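# Four arms open a pallet collar and seat it square

## Task

Unfold the pallet collar into its open shape and set it down on the pallet so that it sits squarely in place.

## Robot and tools

Setup: four identical Kinova Gen3 arms, named arm1, arm2, arm3 and arm4. Each has seven revolute joints, a Robotiq 2F-85 two-finger gripper and a wrist camera (arm1_cam_wrist to arm4_cam_wrist). Two room cameras, cam_high and cam_low, are fixed and belong to no arm. The hand reaches roughly 1.0 m from the joint-1 axis.

Frames: one shared scene frame, origin on the floor, +z up, metres. Base (base_link) poses, each foot facing along its own +x: arm1 x=-0.435 y=-0.871 z=+0.822 quat_wxyz=(+0.750, +0.002, +0.000, +0.662); arm2 x=+0.211 y=-0.881 z=+0.768 quat_wxyz=(+0.687, +0.000, +0.000, +0.727); arm3 x=+1.000 y=-0.055 z=+0.775 quat_wxyz=(+0.072, -0.004, +0.003, -0.997); arm4 x=-0.897 y=-0.144 z=+0.794 quat_wxyz=(+0.991, +0.000, +0.006, -0.137). The hand point sits between the finger pads, about 2 cm short of the fingertips (0.5 cm when wide open); hand z points along the fingers, hand y is the opening direction. Camera intrinsics and T_world_to_cam are given per camera in OpenCV form; room cameras may have shifted up to 2.3 degrees and 9 mm, and are most trustworthy near image centre.

Tool move: one action for any subset of arms. Keys are arm1..arm4 plus cameras. Each arm key takes an object with "joints" and optional "min_time_s". "joints" is a per-arm dictionary of absolute targets by name, not offsets: joint1_rad, joint2_rad, joint3_rad, joint4_rad, joint5_rad, joint6_rad, joint7_rad in radians, and gripper_m in metres (fingertip gap). Ranges: joint1_rad, joint3_rad, joint5_rad, joint7_rad -69.115 to 69.115; joint2_rad -2.249 to 2.249; joint4_rad -2.579 to 2.579; joint6_rad -2.099 to 2.099; gripper_m 0 to 0.085. Done tolerance is ±0.01 rad for joints, ±0.003 m for the gripper. Signs: joint1 positive turns the arm clockwise viewed from above, and at 0 the arm points along its foot's +x; joint2 at 0 is upright, positive leans forward; joint4 at 0 is straight, positive bends the same way as positive joint2 (joint3 at 0); joint6 at 0 is straight, positive bends like positive joint4 (joint5 at 0); joint7 positive rolls the hand counter-clockwise seen from behind it; joints 3 and 5 twist their links. min_time_s (0.1 to 8 s) sets a floor on that arm's motion duration; it does not slow other arms. Target speeds cap at 1.39 rad/s (joints 1-4) and 1.22 rad/s (5-7), with acceleration caps 1 and 10 rad/s². An arm's joints start and finish together, so the hand may sweep a wide arc. No action exceeds 15 s. Omitted arms or joints may still be driving to earlier targets. Unknown keys make the call invalid; out-of-range values are refused, and a refusal or a stop cancels the remaining move, wait and finished_scene calls of that reply. A move with no action returns full state, all images and the scene number.

cameras: list of names, ["all"], or [] for none; default is none for an action, all for an empty move. Images may lag the state slightly; the "pictures" line gives their order.

Tool wait: seconds 0 to 10, commands nothing, returns state, optional cameras.
Tool zoom_image: camera name and region [x0, y0, x1, y1] in pixels of the latest full image (origin top-left, at most 504 by 504), only for cameras in the newest images.
Tool finished_scene: scene = the current scene number; irreversible, call only when the collar stays seated without help.

Reading results: the "move" line gives each commanded arm "done" or its worst status. joint_status per joint: done, off_target (resting away, maybe still pushing), time_out (target dropped, holds in place), not_followed (a collision check withheld the arm; it may retry later), limit_stop_at_motor_heat (resend the target). "joint command not followed" means the separation check blocked joint targets, though the gripper still acts. Arms under "as last shown" were not commanded; their status reads "not commanded". on_its_own lists uncommanded behaviour. Joint velocities are rad/s in joint order; "within noise" means stationary. Joint torques are in joint order, positive toward larger angles, with per-unit offset and noise; a change at rest signals contact or load. Flange force is the external force along hand x, y, z, including carried weight, noisy during accelerations; "no reading" near singularities or at start.

Hazards: the arms keep pushing after contact, so a joint can say done while pressing. A torque sensor hitting its limit (104.5 N m joints 1-4, 51.3 N m joints 5-7), or a joint deviating over 5 degrees from plan, freezes that arm and gripper for 10 s and drops its later commands. Motors heat when holding loads, reaching far, or straining; MOTOR HOT appears at 60 °C, and at 75 °C the arm sags for 30-60 s. Grippers have no force setting: for a firm hold, open wide and close to well under the part's width. Avoid hard arm-to-arm pressing (including one gripper squeezing another's fingers), which ends the scene; the separation check can be late and does not cover fingers. Do not drop or fling parts, push them off the work area or floor, slam into fixed or heavy objects, or over-stress the gripper by twisting, pulling, or squeezing a part still supported. Loose objects may occasionally be nudged by outside disturbances. The scene keeps running while you think, with the last command held.

Each tool is called after "Request:" by a JSON object that holds its "name" and its "arguments".

## Session

I'll start by looking at the current state and all cameras.

Request:
{"name": "move", "arguments": {"cameras": ["all"]}}

Scene clock: 0.00 s.
Joint torques (N m): no reading
Flange force (N): no reading
Joint velocities: within noise
arm1.joint_positions: joint1_rad=-0.505 joint2_rad=-0.330 joint3_rad=-0.093 joint4_rad=+1.536 joint5_rad=-0.067 joint6_rad=+1.972 joint7_rad=+1.328 gripper_m=+0.085
arm1.joint_status: not commanded
arm1.hand: x=-0.4993 y=-0.7430 z=+1.3066 quat_wxyz=(+0.022, +0.789, -0.614, +0.009) (m; scene frame)
arm2.joint_positions: joint1_rad=-0.369 joint2_rad=-0.397 joint3_rad=-0.048 joint4_rad=+1.558 joint5_rad=-0.012 joint6_rad=+1.998 joint7_rad=+1.875 gripper_m=+0.085
arm2.joint_status: not commanded
arm2.hand: x=+0.1730 y=-0.7659 z=+1.2549 quat_wxyz=(+0.003, +0.922, -0.386, +0.009) (m; scene frame)
arm3.joint_positions: joint1_rad=-0.405 joint2_rad=-0.405 joint3_rad=-0.089 joint4_rad=+1.554 joint5_rad=+0.018 joint6_rad=+2.046 joint7_rad=+1.803 gripper_m=+0.085
arm3.joint_status: not commanded
arm3.hand: x=+0.9066 y=-0.1012 z=+1.2654 quat_wxyz=(+0.035, -0.909, -0.414, -0.019) (m; scene frame)
arm4.joint_positions: joint1_rad=-0.417 joint2_rad=-0.357 joint3_rad=-0.027 joint4_rad=+1.431 joint5_rad=-0.011 joint6_rad=+2.030 joint7_rad=+1.200 gripper_m=+0.085
arm4.joint_status: not commanded
arm4.hand: x=-0.7489 y=-0.1409 z=+1.3100 quat_wxyz=(-0.011, -0.099, -0.995, -0.005) (m; scene frame)
pictures: arm1_cam_wrist, arm2_cam_wrist, arm3_cam_wrist, arm4_cam_wrist, cam_high, cam_low

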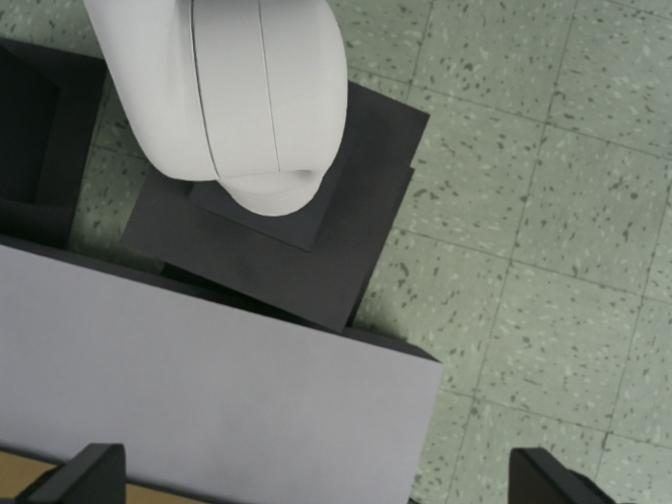

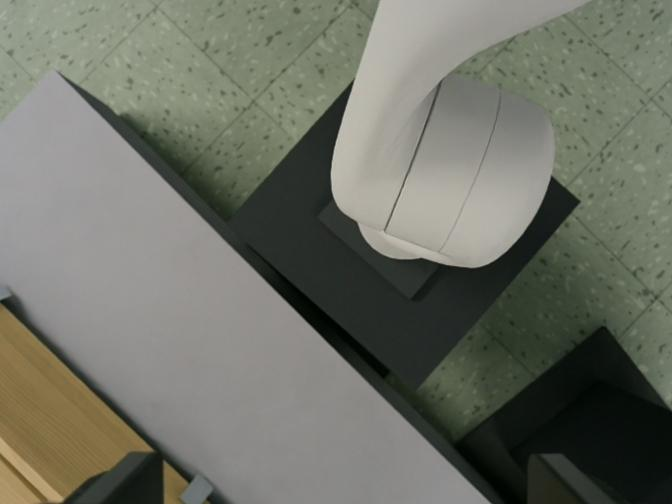

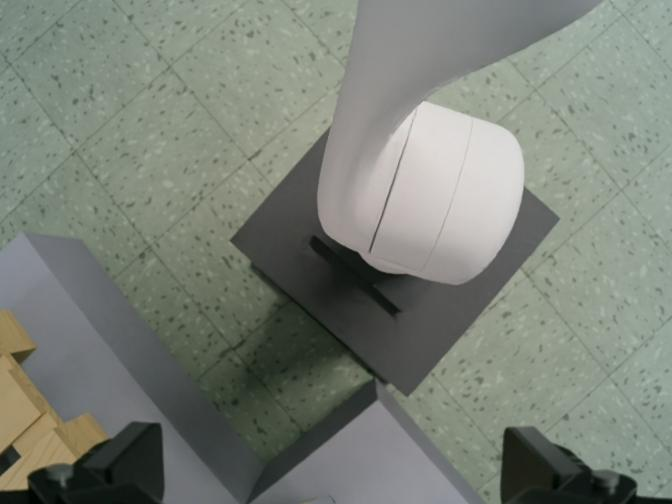

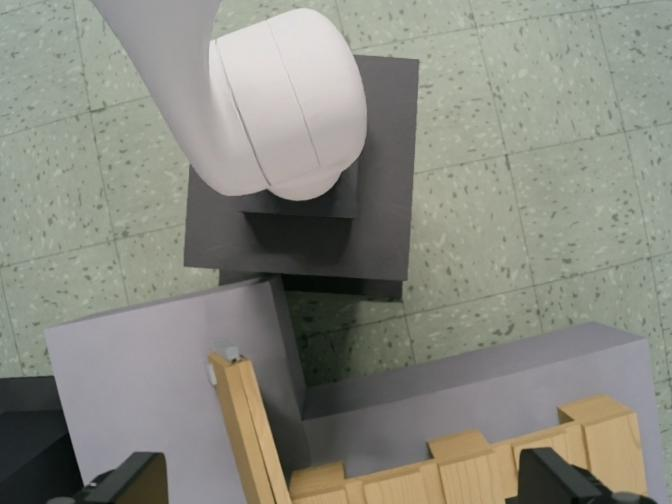

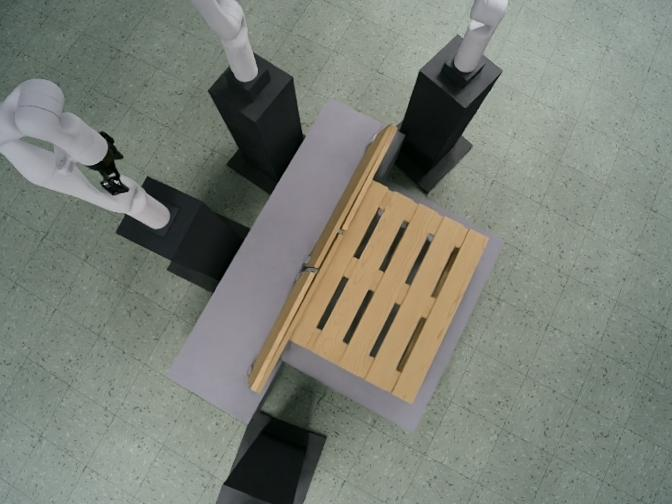

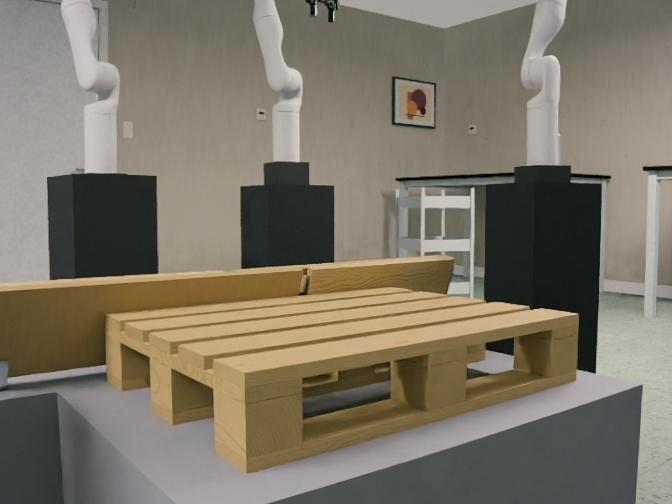

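Request:
{"name": "zoom_image", "arguments": {"camera": "cam_high", "region": [220, 100, 520, 420]}}

Request:
{"name": "zoom_image", "arguments": {"camera": "cam_low", "region": [0, 220, 336, 472]}}

Request:
{"name": "zoom_image", "arguments": {"camera": "cam_high", "region": [240, 220, 360, 400]}}

Request:
{"name": "zoom_image", "arguments": {"camera": "cam_high", "region": [320, 100, 440, 260]}}

Request:
{"name": "zoom_image", "arguments": {"camera": "arm4_cam_wrist", "region": [180, 320, 360, 504]}}

Request:
{"name": "zoom_image", "arguments": {"camera": "arm2_cam_wrist", "region": [0, 260, 260, 504]}}

Scaled by 1.575 from the camera's 672x504 image, which has a finer 960x720 frame.

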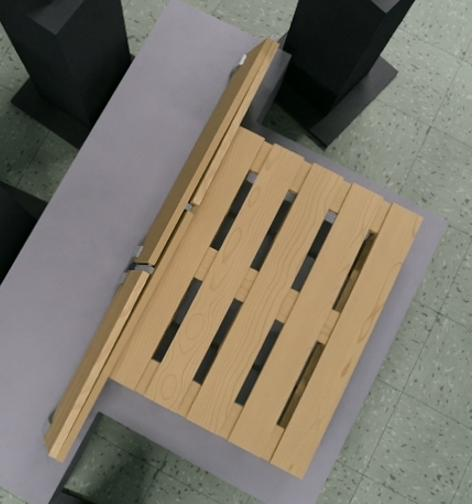

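Scaled by 1.500 from the camera's 672x504 image, which has a finer 960x720 frame.

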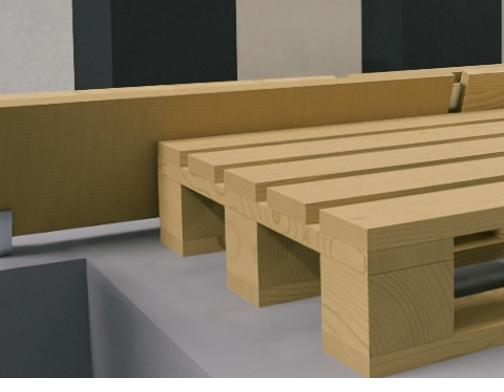

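Scaled by 2.800 from the camera's 672x504 image, which has a finer 960x720 frame.

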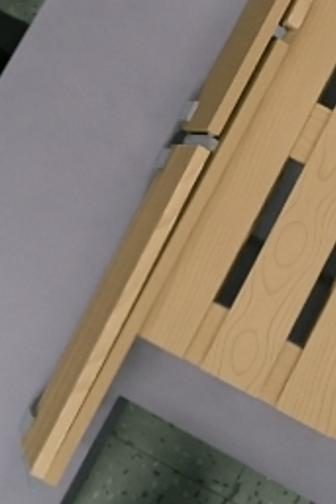

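Scaled by 3.150 from the camera's 672x504 image, which has a finer 960x720 frame.

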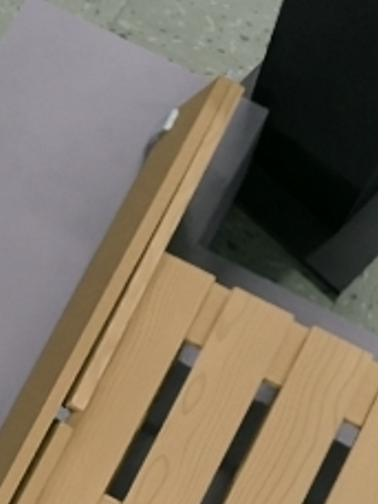

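Scaled by 2.739.

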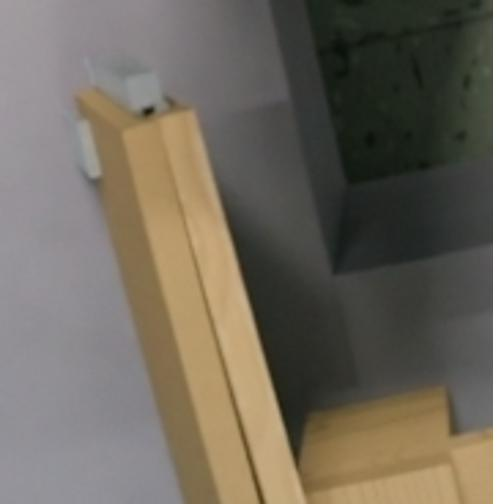

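Scaled by 1.938.

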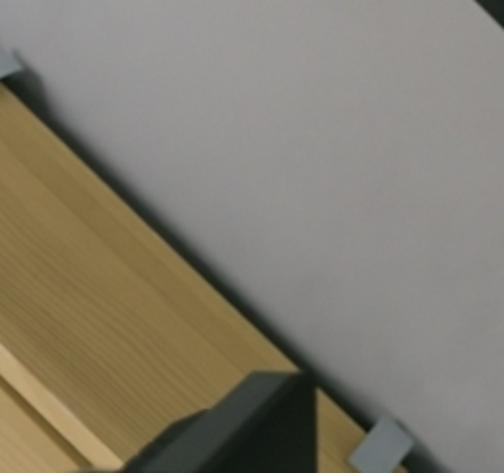

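Request:
{"name": "move", "arguments": {"arm1": {"joints": {"joint1_rad": 0.079, "joint2_rad": 1.06, "joint3_rad": 0.0, "joint4_rad": 1.21, "joint5_rad": 0.0, "joint6_rad": 0.871, "joint7_rad": 1.57}}, "arm2": {"joints": {"joint1_rad": -0.189, "joint2_rad": 0.976, "joint3_rad": 0.0, "joint4_rad": 1.2, "joint5_rad": 0.0, "joint6_rad": 0.966, "joint7_rad": 1.57}}, "arm3": {"joints": {"joint1_rad": -0.398, "joint2_rad": 0.804, "joint3_rad": 0.0, "joint4_rad": 1.644, "joint5_rad": 0.0, "joint6_rad": 0.694, "joint7_rad": 1.8}}, "arm4": {"joints": {"joint1_rad": 0.256, "joint2_rad": 0.672, "joint3_rad": 0.0, "joint4_rad": 2.147, "joint5_rad": 0.0, "joint6_rad": 0.323, "joint7_rad": 1.57}}, "cameras": ["all"]}}

Scene clock: 51.37 s.
Joint torques (N m): arm1=[1.38 -24.12 1.02 -7.33 0.51 0.44 -0.39] | arm2=[-0.91 -24.76 0.98 -6.1 0.12 0.07 0.05] | arm3=[0.47 -18.17 1.64 -4.72 -0.21 -0.25 -0.24] | arm4=[1.73 -14.94 2.34 -2.53 -0.13 0.72 0.24]
Flange force (N): arm1=[3.8 2.0 0.8] | arm2=[-7.2 -1.9 0.0] | arm3=[-1.2 -0.4 -4.9] | arm4=[1.6 4.8 0.2]
move: arm1 done; arm2 done; arm3 done; arm4 done
Joint velocities: within noise
arm1.joint_positions: joint1_rad=+0.079 joint2_rad=+1.060 joint3_rad=+0.000 joint4_rad=+1.210 joint5_rad=+0.000 joint6_rad=+0.871 joint7_rad=+1.570 gripper_m=+0.085
arm1.joint_status: all done
arm1.hand: x=-0.2875 y=-0.2805 z=+0.8006 quat_wxyz=(+0.000, +0.631, -0.776, -0.002) (m; scene frame)
arm2.joint_positions: joint1_rad=-0.189 joint2_rad=+0.976 joint3_rad=+0.000 joint4_rad=+1.200 joint5_rad=+0.000 joint6_rad=+0.966 joint7_rad=+1.570 gripper_m=+0.085
arm2.joint_status: all done
arm2.hand: x=+0.0884 y=-0.2858 z=+0.7987 quat_wxyz=(+0.000, +0.788, -0.616, +0.000) (m; scene frame)
arm3.joint_positions: joint1_rad=-0.398 joint2_rad=+0.804 joint3_rad=+0.000 joint4_rad=+1.644 joint5_rad=+0.000 joint6_rad=+0.694 joint7_rad=+1.800 gripper_m=+0.085
arm3.joint_status: all done
arm3.hand: x=+0.5556 y=-0.2945 z=+0.8011 quat_wxyz=(+0.004, -0.926, -0.376, +0.003) (m; scene frame)
arm4.joint_positions: joint1_rad=+0.256 joint2_rad=+0.672 joint3_rad=+0.000 joint4_rad=+2.147 joint5_rad=+0.000 joint6_rad=+0.323 joint7_rad=+1.570 gripper_m=+0.085
arm4.joint_status: all done
arm4.hand: x=-0.5983 y=-0.3484 z=+0.7945 quat_wxyz=(+0.007, -0.263, -0.965, +0.001) (m; scene frame)
pictures: arm1_cam_wrist, arm2_cam_wrist, arm3_cam_wrist, arm4_cam_wrist, cam_high, cam_low
camera_calibration:
arm1_cam_wrist: T_world_to_cam=[[-0.981063, 0.190312, 0.0360093, -0.262806], [0.191356, 0.981117, 0.0281449, 0.360504], [-0.029973, 0.0345025, -0.998955, 0.95001], [0, 0, 0, 1]] pos_world=[-0.298339, -0.336459, 0.948334]
arm2_cam_wrist: T_world_to_cam=[[-0.968767, -0.24797, -0.00115986, 0.0144031], [-0.247973, 0.968763, 0.0029506, 0.351277], [0.000391967, 0.00314606, -0.999995, 0.943702], [0, 0, 0, 1]] pos_world=[0.100691, -0.339701, 0.942678]
arm3_cam_wrist: T_world_to_cam=[[0.705288, -0.70885, -0.0100451, -0.593285], [-0.708706, -0.705352, 0.0146471, 0.226858], [-0.0174679, -0.00321136, -0.999842, 0.957224], [0, 0, 0, 1]] pos_world=[0.595933, -0.257462, 0.947791]
arm4_cam_wrist: T_world_to_cam=[[0.503183, 0.86418, 0.00089988, 0.599737], [0.864108, -0.503127, -0.0134728, 0.403176], [-0.0111902, 0.00755687, -0.999909, 0.939188], [0, 0, 0, 1]] pos_world=[-0.639655, -0.322529, 0.943994]

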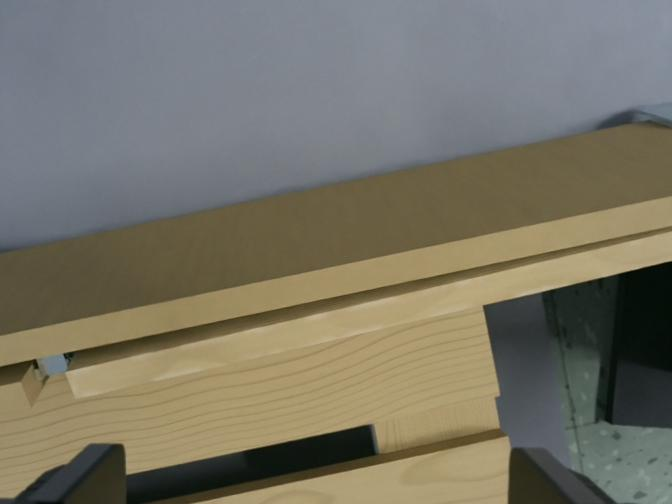

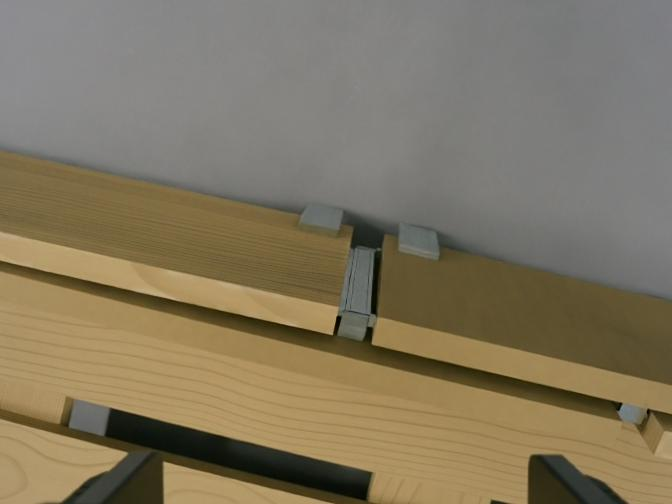

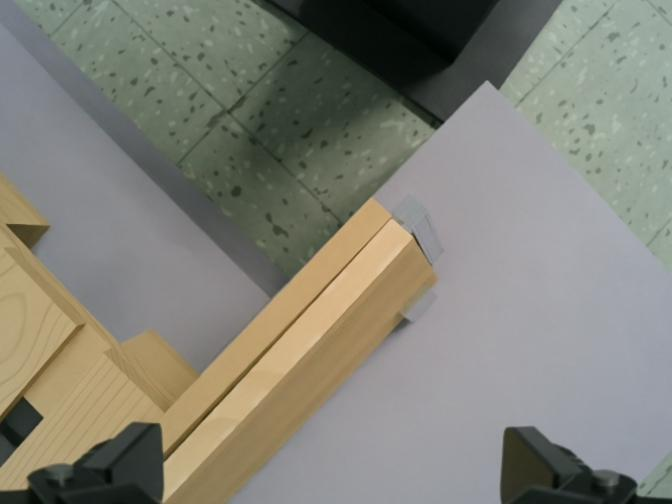

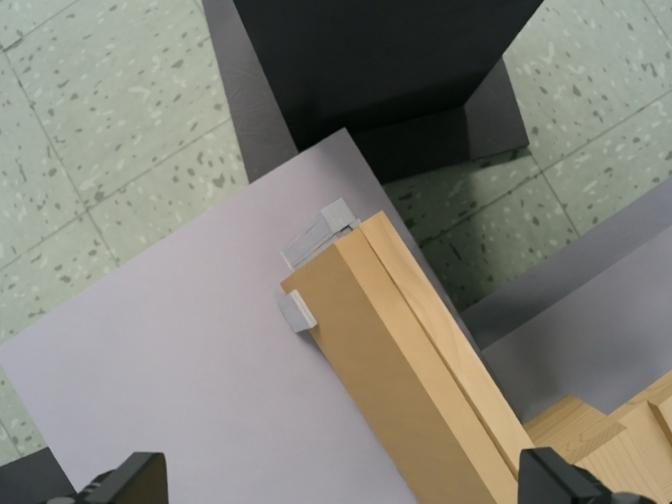

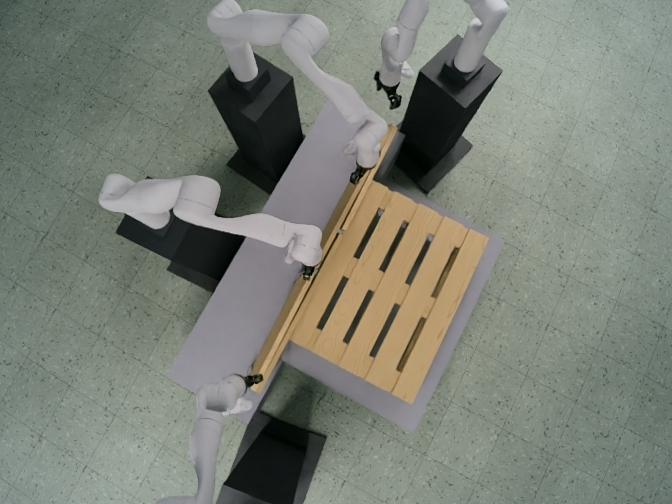

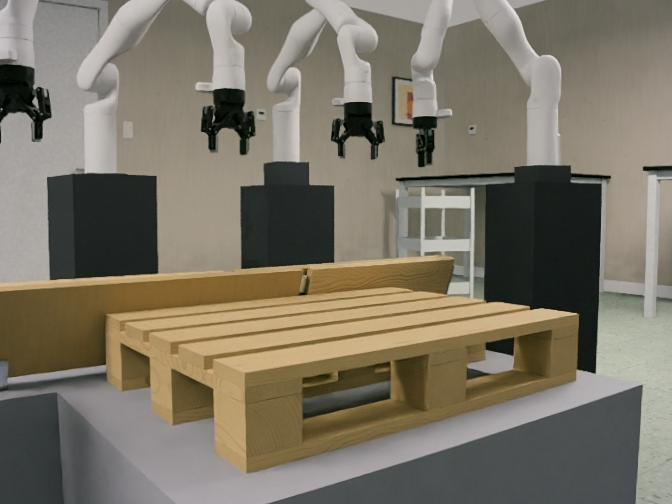

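Request:
{"name": "zoom_image", "arguments": {"camera": "arm2_cam_wrist", "region": [260, 180, 480, 370]}}

Request:
{"name": "zoom_image", "arguments": {"camera": "arm3_cam_wrist", "region": [300, 170, 500, 350]}}

Request:
{"name": "zoom_image", "arguments": {"camera": "arm4_cam_wrist", "region": [250, 180, 450, 360]}}

Request:
{"name": "zoom_image", "arguments": {"camera": "arm1_cam_wrist", "region": [0, 280, 220, 460]}}

Scaled by 2.291.

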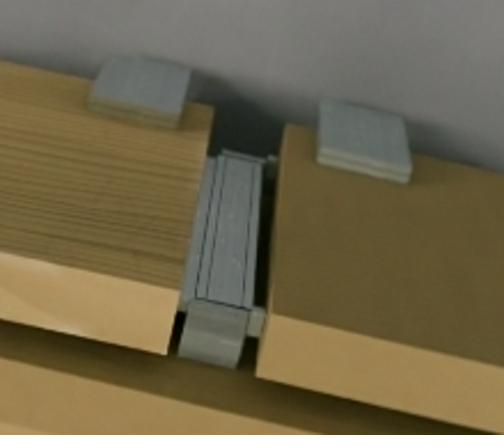

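Scaled by 2.520.

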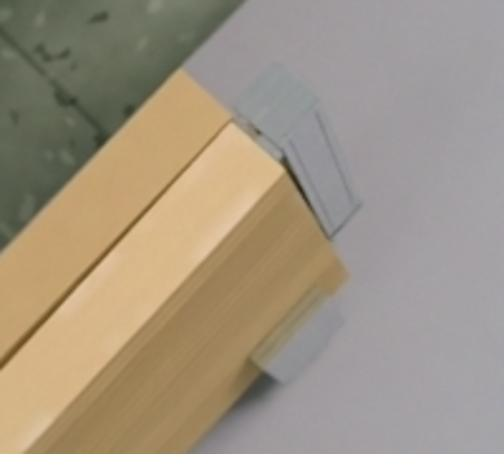

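Scaled by 2.520.

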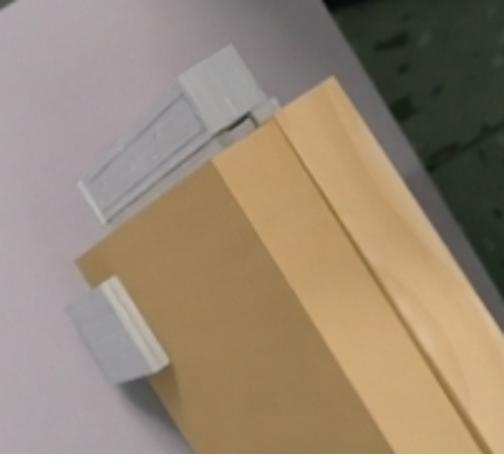

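Scaled by 2.291.

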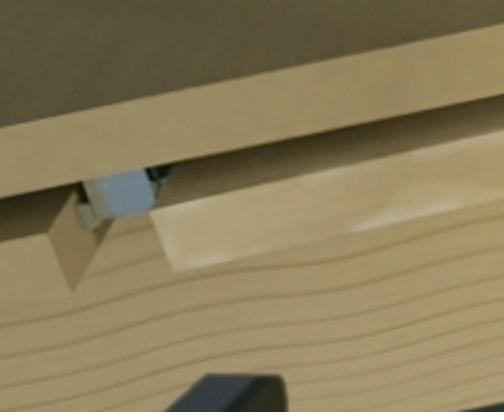

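Request:
{"name": "zoom_image", "arguments": {"camera": "arm2_cam_wrist", "region": [0, 140, 336, 392]}}

Request:
{"name": "zoom_image", "arguments": {"camera": "arm2_cam_wrist", "region": [420, 240, 672, 440]}}

Request:
{"name": "zoom_image", "arguments": {"camera": "arm3_cam_wrist", "region": [80, 170, 440, 440]}}

Scaled by 1.500.

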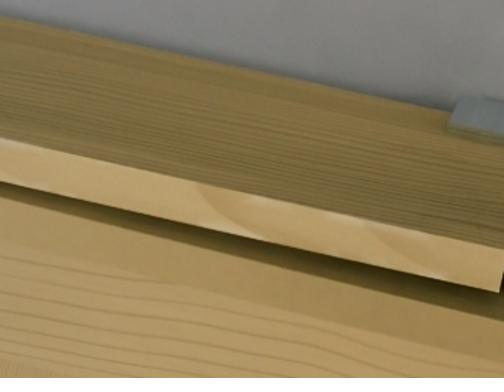

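Scaled by 2.000.

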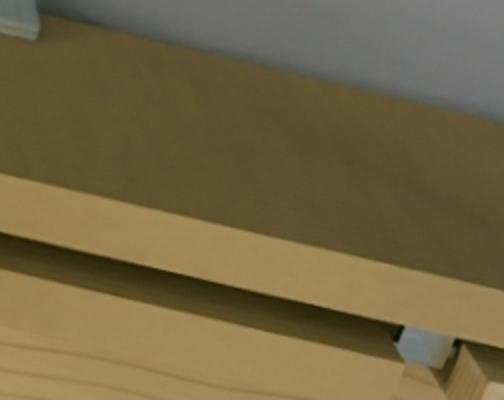

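Scaled by 1.400.

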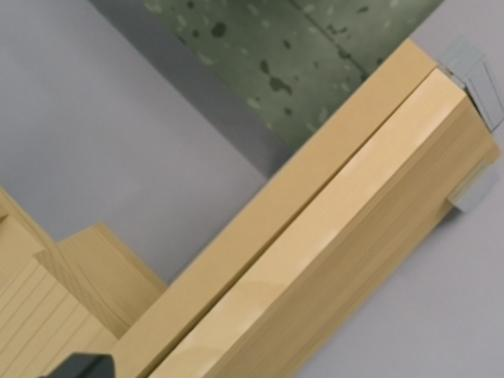

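Request:
{"name": "zoom_image", "arguments": {"camera": "cam_low", "region": [310, 70, 410, 170]}}

Request:
{"name": "zoom_image", "arguments": {"camera": "cam_low", "region": [0, 60, 100, 160]}}

Request:
{"name": "zoom_image", "arguments": {"camera": "cam_low", "region": [180, 60, 280, 160]}}

Scaled by 5.040 from the camera's 672x504 image, which has a finer 960x720 frame.

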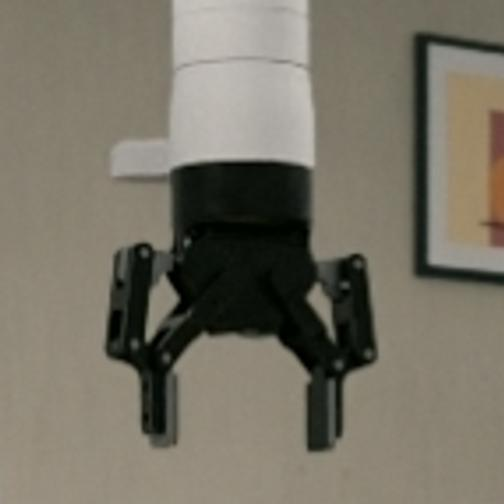

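Scaled by 5.040 from the camera's 672x504 image, which has a finer 960x720 frame.

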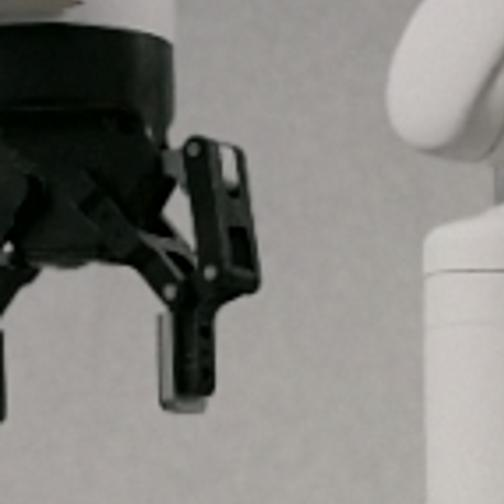

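Scaled by 5.040 from the camera's 672x504 image, which has a finer 960x720 frame.

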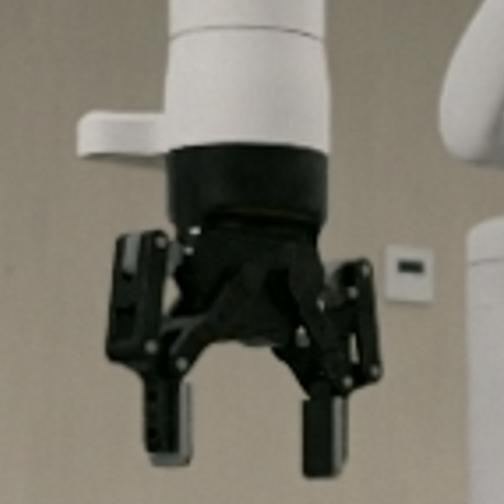

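Request:
{"name": "move", "arguments": {"arm1": {"joints": {"joint1_rad": 0.3315, "joint2_rad": 1.4356, "joint3_rad": 0.0, "joint4_rad": 0.9478, "joint5_rad": 0.0, "joint6_rad": 0.7582, "joint7_rad": -1.57}}, "arm2": {"joints": {"joint1_rad": -0.272, "joint2_rad": 1.4595, "joint3_rad": 0.0, "joint4_rad": 2.3262, "joint5_rad": 0.0, "joint6_rad": -1.4297, "joint7_rad": 1.57}}, "arm3": {"joints": {"joint1_rad": -0.4158, "joint2_rad": 1.1525, "joint3_rad": 0.0, "joint4_rad": 1.6434, "joint5_rad": 0.0, "joint6_rad": 0.3457, "joint7_rad": 1.8}}, "arm4": {"joints": {"joint1_rad": 0.2654, "joint2_rad": 1.1432, "joint3_rad": 0.0, "joint4_rad": 2.0795, "joint5_rad": 0.0, "joint6_rad": -0.0811, "joint7_rad": 1.57}}, "cameras": ["arm1_cam_wrist", "arm2_cam_wrist", "arm3_cam_wrist", "arm4_cam_wrist"]}}

Scene clock: 87.43 s.
Joint torques (N m): arm1=[1.39 -26 1.08 -6.74 0.52 0.29 -0.38] | arm2=[-0.95 -17.41 1.03 4.71 0.12 -2.02 0.08] | arm3=[0.49 -19.34 1.75 -1.96 -0.22 -0.24 -0.23] | arm4=[1.73 -17.07 2.49 1.02 -0.14 0.75 0.28]
Flange force (N): arm1=[-4.4 -2.0 -0.4] | arm2=[1.6 -1.0 4.1] | arm3=[-2.9 -1.0 -4.2] | arm4=[1.7 5.0 -0.7]
move: arm1 done; arm2 done; arm3 done; arm4 done
Joint velocities: within noise
arm1.joint_positions: joint1_rad=+0.331 joint2_rad=+1.436 joint3_rad=+0.000 joint4_rad=+0.948 joint5_rad=+0.000 joint6_rad=+0.758 joint7_rad=-1.570 gripper_m=+0.085
arm1.joint_status: all done
arm1.hand: x=-0.1340 y=-0.3127 z=+0.6252 quat_wxyz=(+0.002, -0.849, -0.529, +0.000) (m; scene frame)
arm2.joint_positions: joint1_rad=-0.272 joint2_rad=+1.460 joint3_rad=+0.000 joint4_rad=+2.326 joint5_rad=+0.000 joint6_rad=-1.430 joint7_rad=+1.570 gripper_m=+0.085
arm2.joint_status: all done
arm2.hand: x=+0.0902 y=-0.4470 z=+0.6282 quat_wxyz=(-0.223, +0.751, -0.538, -0.311) (m; scene frame)
arm3.joint_positions: joint1_rad=-0.416 joint2_rad=+1.153 joint3_rad=+0.000 joint4_rad=+1.643 joint5_rad=+0.000 joint6_rad=+0.346 joint7_rad=+1.800 gripper_m=+0.085
arm3.joint_status: all done
arm3.hand: x=+0.5693 y=-0.2945 z=+0.6259 quat_wxyz=(+0.004, -0.923, -0.385, +0.003) (m; scene frame)
arm4.joint_positions: joint1_rad=+0.265 joint2_rad=+1.143 joint3_rad=+0.000 joint4_rad=+2.080 joint5_rad=+0.000 joint6_rad=-0.081 joint7_rad=+1.570 gripper_m=+0.085
arm4.joint_status: all done
arm4.hand: x=-0.6059 y=-0.3488 z=+0.6246 quat_wxyz=(+0.006, -0.267, -0.964, +0.001) (m; scene frame)
pictures: arm1_cam_wrist, arm2_cam_wrist, arm3_cam_wrist, arm4_cam_wrist
camera_calibration:
arm1_cam_wrist: T_world_to_cam=[[0.903255, -0.428109, 0.0291985, -0.0363992], [-0.428779, -0.903125, 0.0226455, -0.30123], [0.0166752, -0.0329744, -0.999317, 0.765873], [0, 0, 0, 1]] pos_world=[-0.109055, -0.262377, 0.773235]
arm2_cam_wrist: T_world_to_cam=[[-0.94565, -0.325151, -0.00475696, -0.0583659], [-0.232286, 0.665187, 0.709626, -0.0727064], [-0.227571, 0.672163, -0.704562, 0.907736], [0, 0, 0, 1]] pos_world=[0.134492, -0.580761, 0.690873]
arm3_cam_wrist: T_world_to_cam=[[0.717706, -0.696271, -0.0102295, -0.607998], [-0.696123, -0.71777, 0.0147724, 0.228255], [-0.017628, -0.00348125, -0.999839, 0.782309], [0, 0, 0, 1]] pos_world=[0.609048, -0.256773, 0.772591]
arm4_cam_wrist: T_world_to_cam=[[0.511268, 0.859421, 0.000769125, 0.607387], [0.859352, -0.511215, -0.0131426, 0.401387], [-0.0109018, 0.00738034, -0.999913, 0.769355], [0, 0, 0, 1]] pos_world=[-0.647082, -0.322484, 0.774096]

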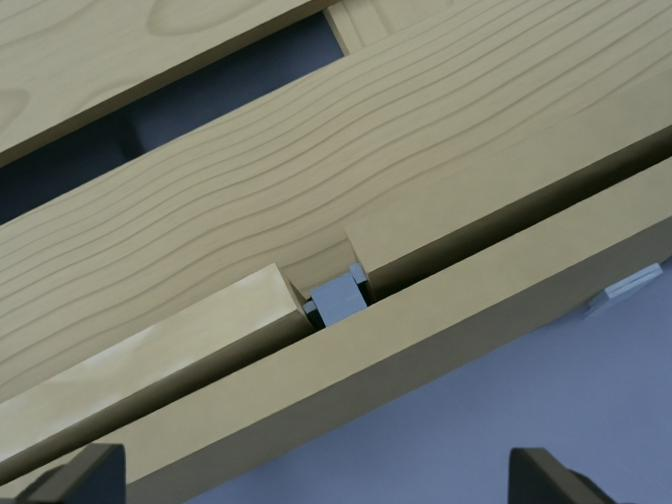

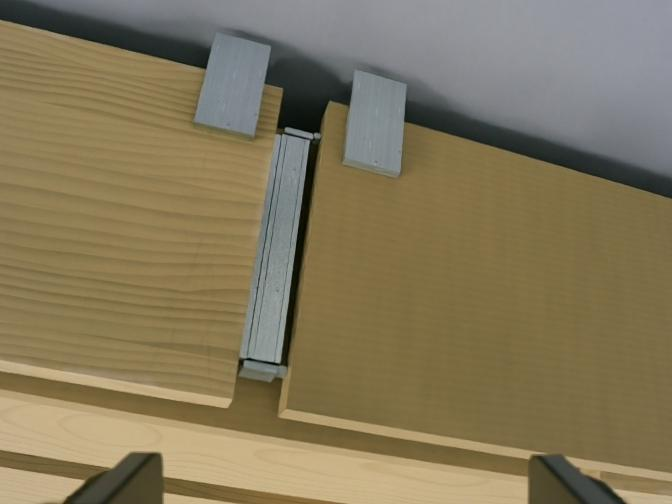

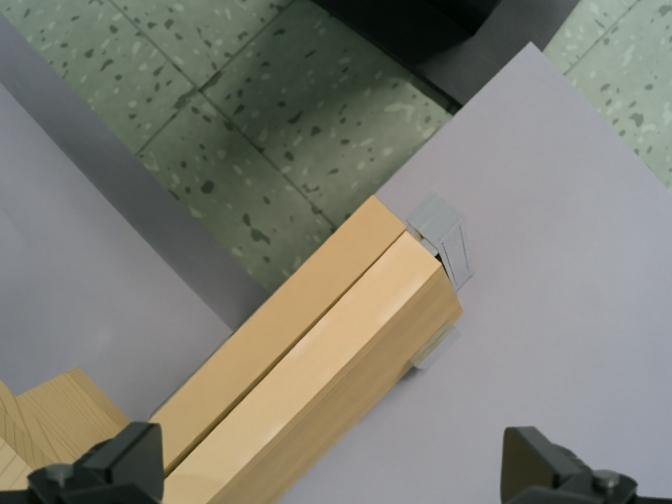

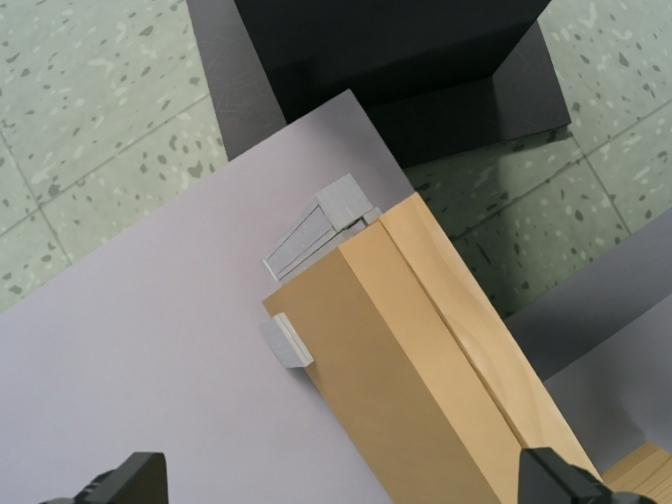

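Request:
{"name": "zoom_image", "arguments": {"camera": "arm2_cam_wrist", "region": [170, 20, 430, 215]}}

Request:
{"name": "zoom_image", "arguments": {"camera": "arm2_cam_wrist", "region": [200, 320, 340, 430]}}

Request:
{"name": "zoom_image", "arguments": {"camera": "arm3_cam_wrist", "region": [360, 180, 500, 380]}}

Request:
{"name": "zoom_image", "arguments": {"camera": "arm4_cam_wrist", "region": [240, 160, 440, 380]}}

Request:
{"name": "zoom_image", "arguments": {"camera": "arm1_cam_wrist", "region": [250, 200, 450, 360]}}

Scaled by 1.938.

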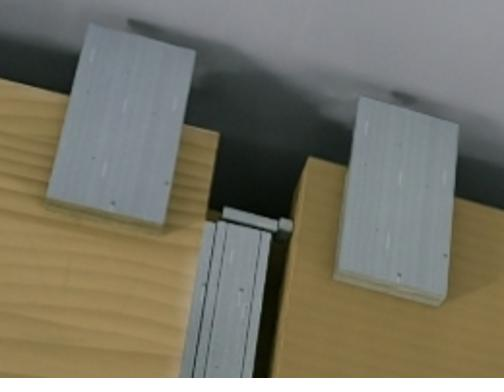

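Scaled by 3.600.

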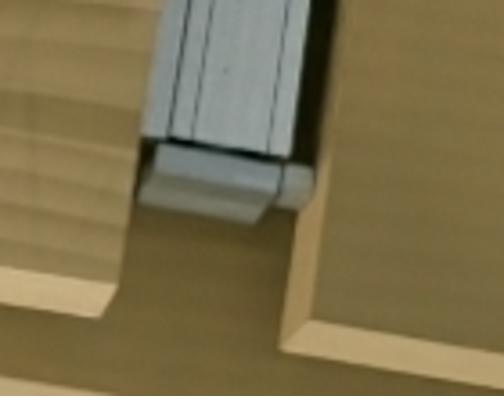

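Scaled by 2.520.

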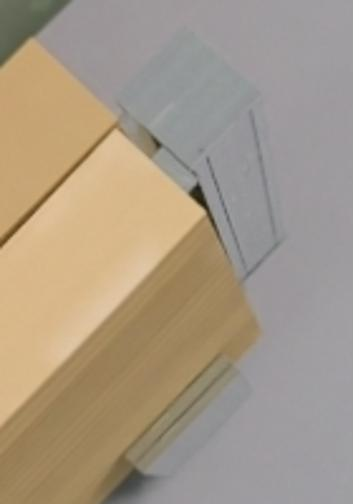

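Scaled by 2.291.

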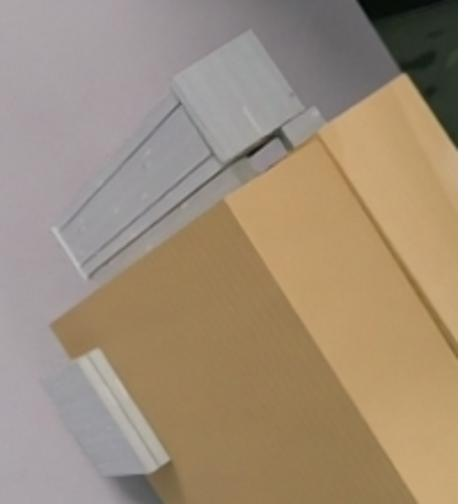

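Scaled by 2.520.

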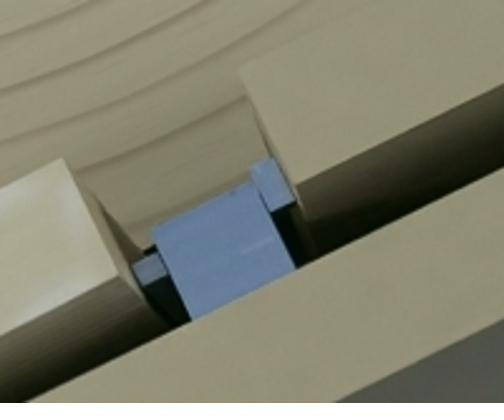

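Request:
{"name": "move", "arguments": {"arm1": {"joints": {"joint1_rad": 0.3577, "joint2_rad": 1.5785, "joint3_rad": 0.0, "joint4_rad": 0.7503, "joint5_rad": 0.0, "joint6_rad": 0.8128, "joint7_rad": 0.5297, "gripper_m": 0.055}}, "arm2": {"joints": {"joint1_rad": -0.1966, "joint2_rad": 0.976, "joint3_rad": 0.0, "joint4_rad": 1.2, "joint5_rad": 0.0, "joint6_rad": 0.966, "joint7_rad": 2.9356, "gripper_m": 0.055}}, "cameras": ["arm1_cam_wrist", "arm2_cam_wrist"]}}

Request:
{"name": "move", "arguments": {"arm2": {"joints": {"joint1_rad": -0.1966, "joint2_rad": 1.4133, "joint3_rad": 0.0, "joint4_rad": 0.9875, "joint5_rad": 0.0, "joint6_rad": 0.7408, "joint7_rad": 2.9356}}, "cameras": ["arm1_cam_wrist", "arm2_cam_wrist", "arm3_cam_wrist", "arm4_cam_wrist", "cam_low", "cam_high"]}}

Scene clock: 204.87 s.
Joint torques (N m): arm1=[1.36 -26.44 1.04 -7.02 0.47 0.38 -0.37] | arm2=[-0.85 -24.84 0.94 -6.05 0.18 -0.01 0.09] | arm3=[0.47 -19.38 1.72 -1.96 -0.22 -0.24 -0.23] | arm4=[1.73 -17.01 2.51 0.98 -0.13 0.75 0.3]
Flange force (N): arm1=[4.5 -3.8 -1.1] | arm2=[0.1 -8.1 -0.1] | arm3=[-2.9 -1.0 -4.2] | arm4=[1.8 5.0 -0.9]
move: arm1 done; arm2 done
Joint velocities: within noise
arm1.joint_positions: joint1_rad=+0.358 joint2_rad=+1.578 joint3_rad=+0.000 joint4_rad=+0.750 joint5_rad=+0.000 joint6_rad=+0.813 joint7_rad=+0.530 gripper_m=+0.055
arm1.joint_status: all done
arm1.hand: x=-0.1123 y=-0.3065 z=+0.5773 quat_wxyz=(+0.001, +0.024, -1.000, -0.002) (m; scene frame)
arm2.joint_positions: joint1_rad=-0.197 joint2_rad=+0.976 joint3_rad=+0.000 joint4_rad=+1.200 joint5_rad=+0.000 joint6_rad=+0.966 joint7_rad=+2.936 gripper_m=+0.055
arm2.joint_status: all done
arm2.hand: x=+0.0838 y=-0.2868 z=+0.7986 quat_wxyz=(+0.000, +1.000, +0.023, +0.000) (m; scene frame)
arm3, arm4: as last shown
pictures: arm1_cam_wrist, arm2_cam_wrist
camera_calibration:
arm1_cam_wrist: T_world_to_cam=[[-0.0600464, 0.99753, 0.0364327, 0.272686], [0.99799, 0.0592534, 0.0224695, 0.170074], [0.0202553, 0.0377087, -0.999083, 0.739871], [0, 0, 0, 1]] pos_world=[-0.168345, -0.309989, 0.725437]
arm2_cam_wrist: T_world_to_cam=[[0.0529669, -0.998596, -0.00116163, -0.291159], [-0.998592, -0.05297, 0.00280133, 0.121126], [-0.00285892, 0.00101162, -0.999995, 0.94336], [0, 0, 0, 1]] pos_world=[0.139074, -0.285288, 0.942678]

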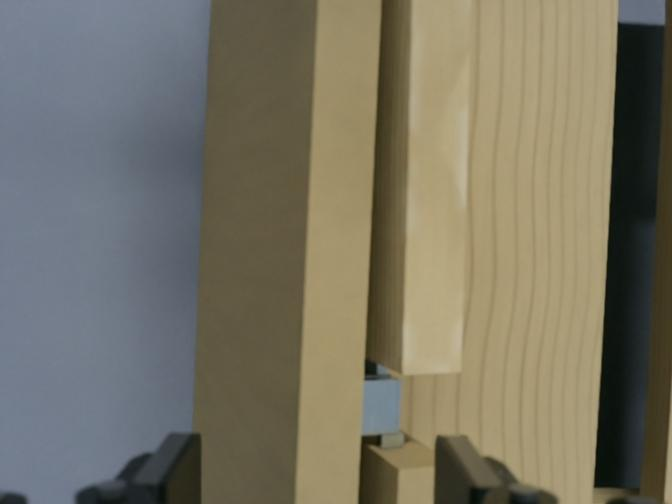

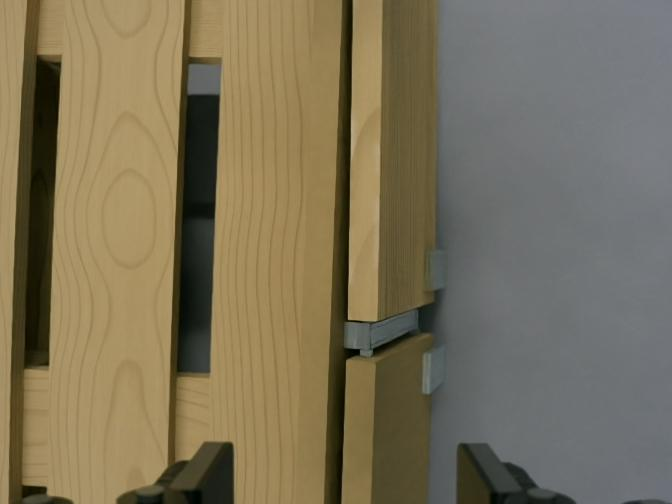

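Scene clock: 206.53 s.
Joint torques (N m): arm1=[1.38 -26.46 1.05 -7 0.51 0.39 -0.35] | arm2=[-1 -26.68 1.17 -4.66 0.09 0.03 0.05] | arm3=[0.46 -19.35 1.74 -1.98 -0.22 -0.27 -0.23] | arm4=[1.74 -17.04 2.48 1.01 -0.17 0.74 0.28]
Flange force (N): arm1=[4.5 -3.7 -1.0] | arm2=[0.2 -9.1 2.9] | arm3=[-2.9 -1.0 -4.3] | arm4=[1.7 5.0 -0.8]
move: arm2 done
Joint velocities: within noise
arm1, arm3, arm4: as last shown
arm2.joint_positions: joint1_rad=-0.197 joint2_rad=+1.413 joint3_rad=+0.000 joint4_rad=+0.987 joint5_rad=+0.000 joint6_rad=+0.741 joint7_rad=+2.936 gripper_m=+0.055
arm2.joint_status: all done
arm2.hand: x=+0.0786 y=-0.2665 z=+0.5758 quat_wxyz=(+0.000, +1.000, +0.023, +0.000) (m; scene frame)
pictures: arm1_cam_wrist, arm2_cam_wrist, arm3_cam_wrist, arm4_cam_wrist, cam_high, cam_low
camera_calibration:
arm1_cam_wrist: T_world_to_cam=[[-0.0600464, 0.99753, 0.0364327, 0.272686], [0.99799, 0.0592534, 0.0224695, 0.170074], [0.0202553, 0.0377087, -0.999083, 0.739871], [0, 0, 0, 1]] pos_world=[-0.168345, -0.309989, 0.725437]
arm2_cam_wrist: T_world_to_cam=[[0.0529691, -0.998595, -0.00166615, -0.270606], [-0.998592, -0.0529738, 0.00287471, 0.117574], [-0.00295893, 0.00151153, -0.999994, 0.72057], [0, 0, 0, 1]] pos_world=[0.133874, -0.265086, 0.719777]
arm3_cam_wrist: T_world_to_cam=[[0.717706, -0.696271, -0.0102295, -0.607998], [-0.696123, -0.71777, 0.0147724, 0.228255], [-0.017628, -0.00348125, -0.999839, 0.782309], [0, 0, 0, 1]] pos_world=[0.609048, -0.256773, 0.772591]
arm4_cam_wrist: T_world_to_cam=[[0.511268, 0.859421, 0.000769125, 0.607387], [0.859352, -0.511215, -0.0131426, 0.401387], [-0.0109018, 0.00738034, -0.999913, 0.769355], [0, 0, 0, 1]] pos_world=[-0.647082, -0.322484, 0.774096]

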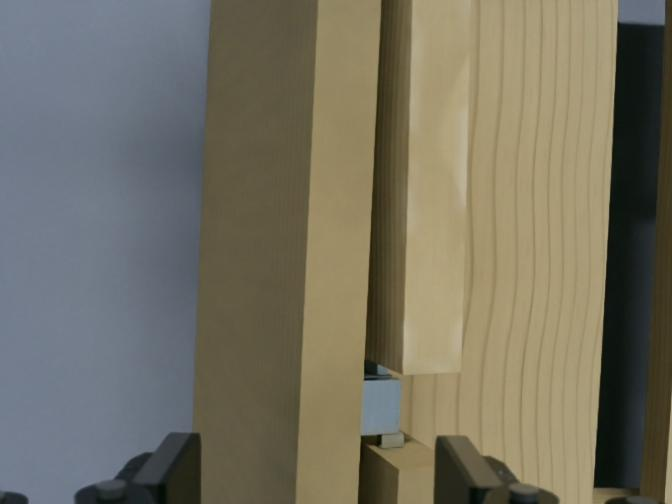

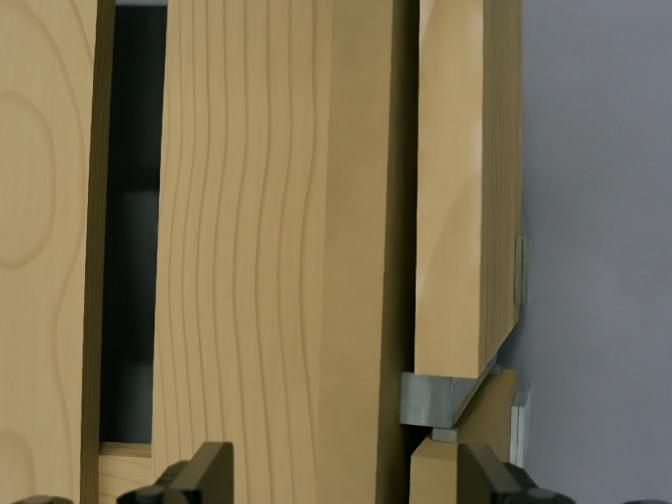

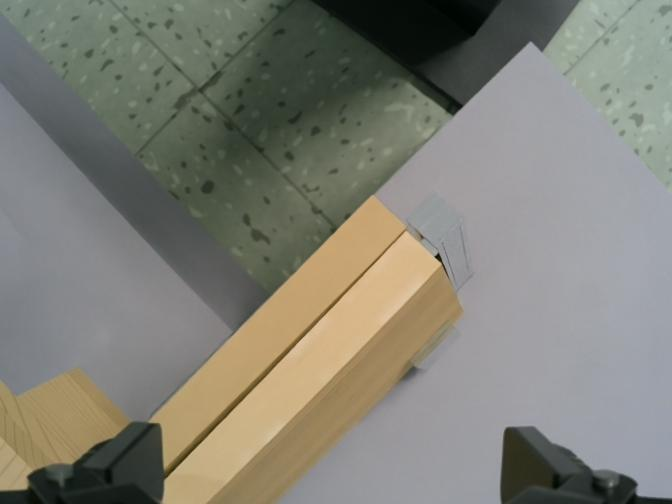

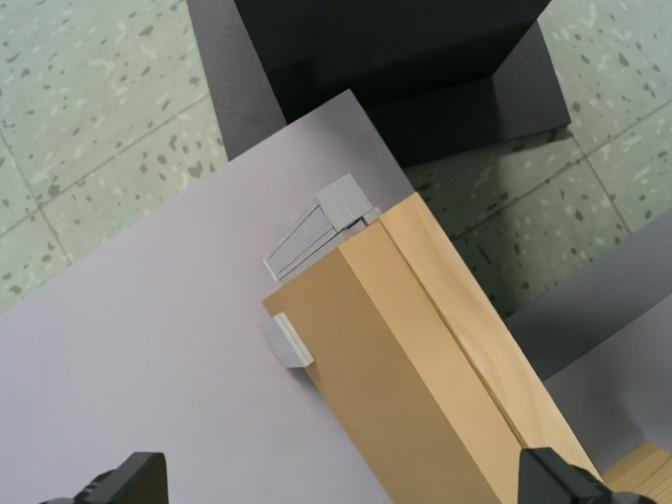

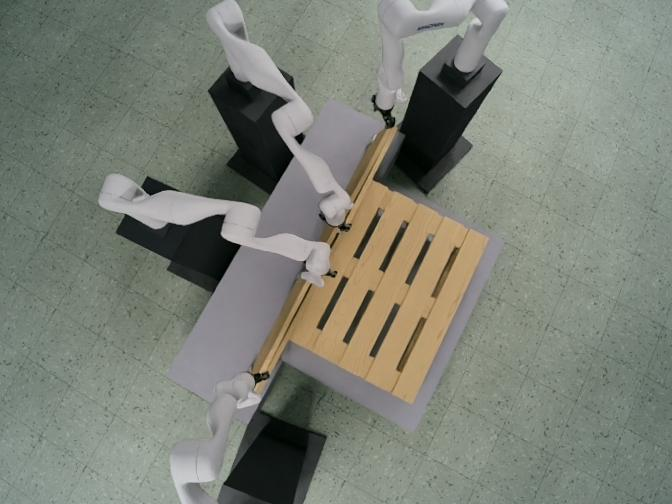

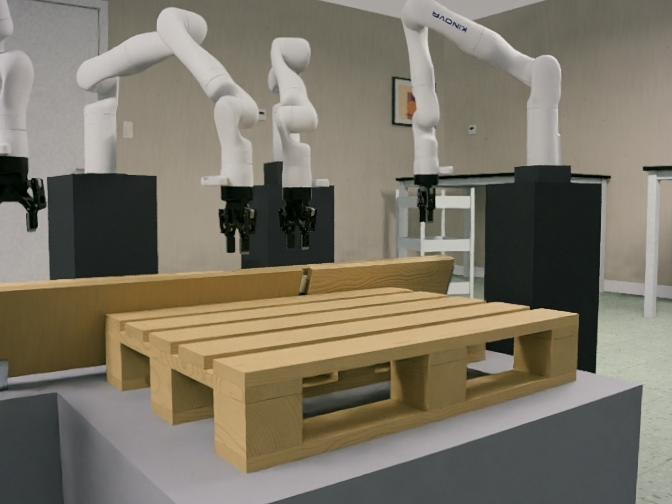

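Request:
{"name": "zoom_image", "arguments": {"camera": "arm1_cam_wrist", "region": [340, 344, 500, 504]}}

Request:
{"name": "zoom_image", "arguments": {"camera": "arm2_cam_wrist", "region": [370, 344, 530, 504]}}

Scaled by 3.150.

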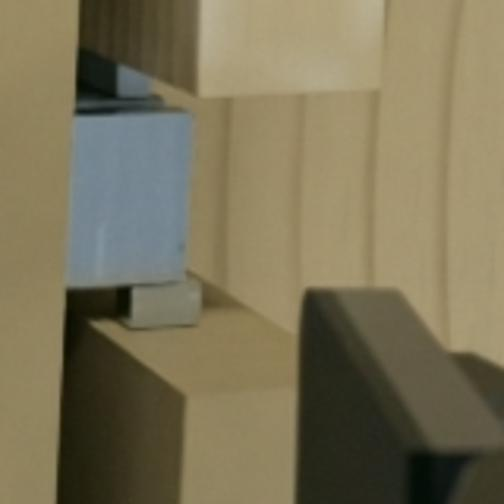

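Scaled by 3.150.

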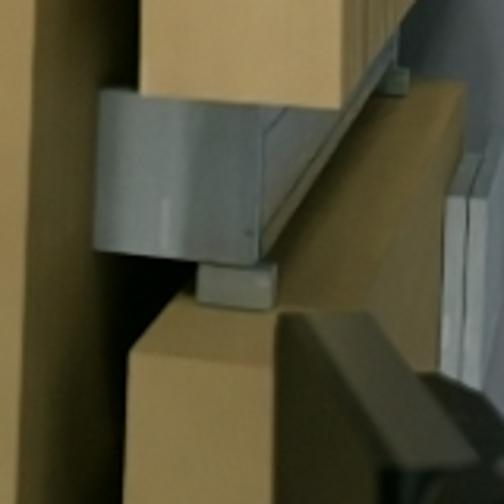

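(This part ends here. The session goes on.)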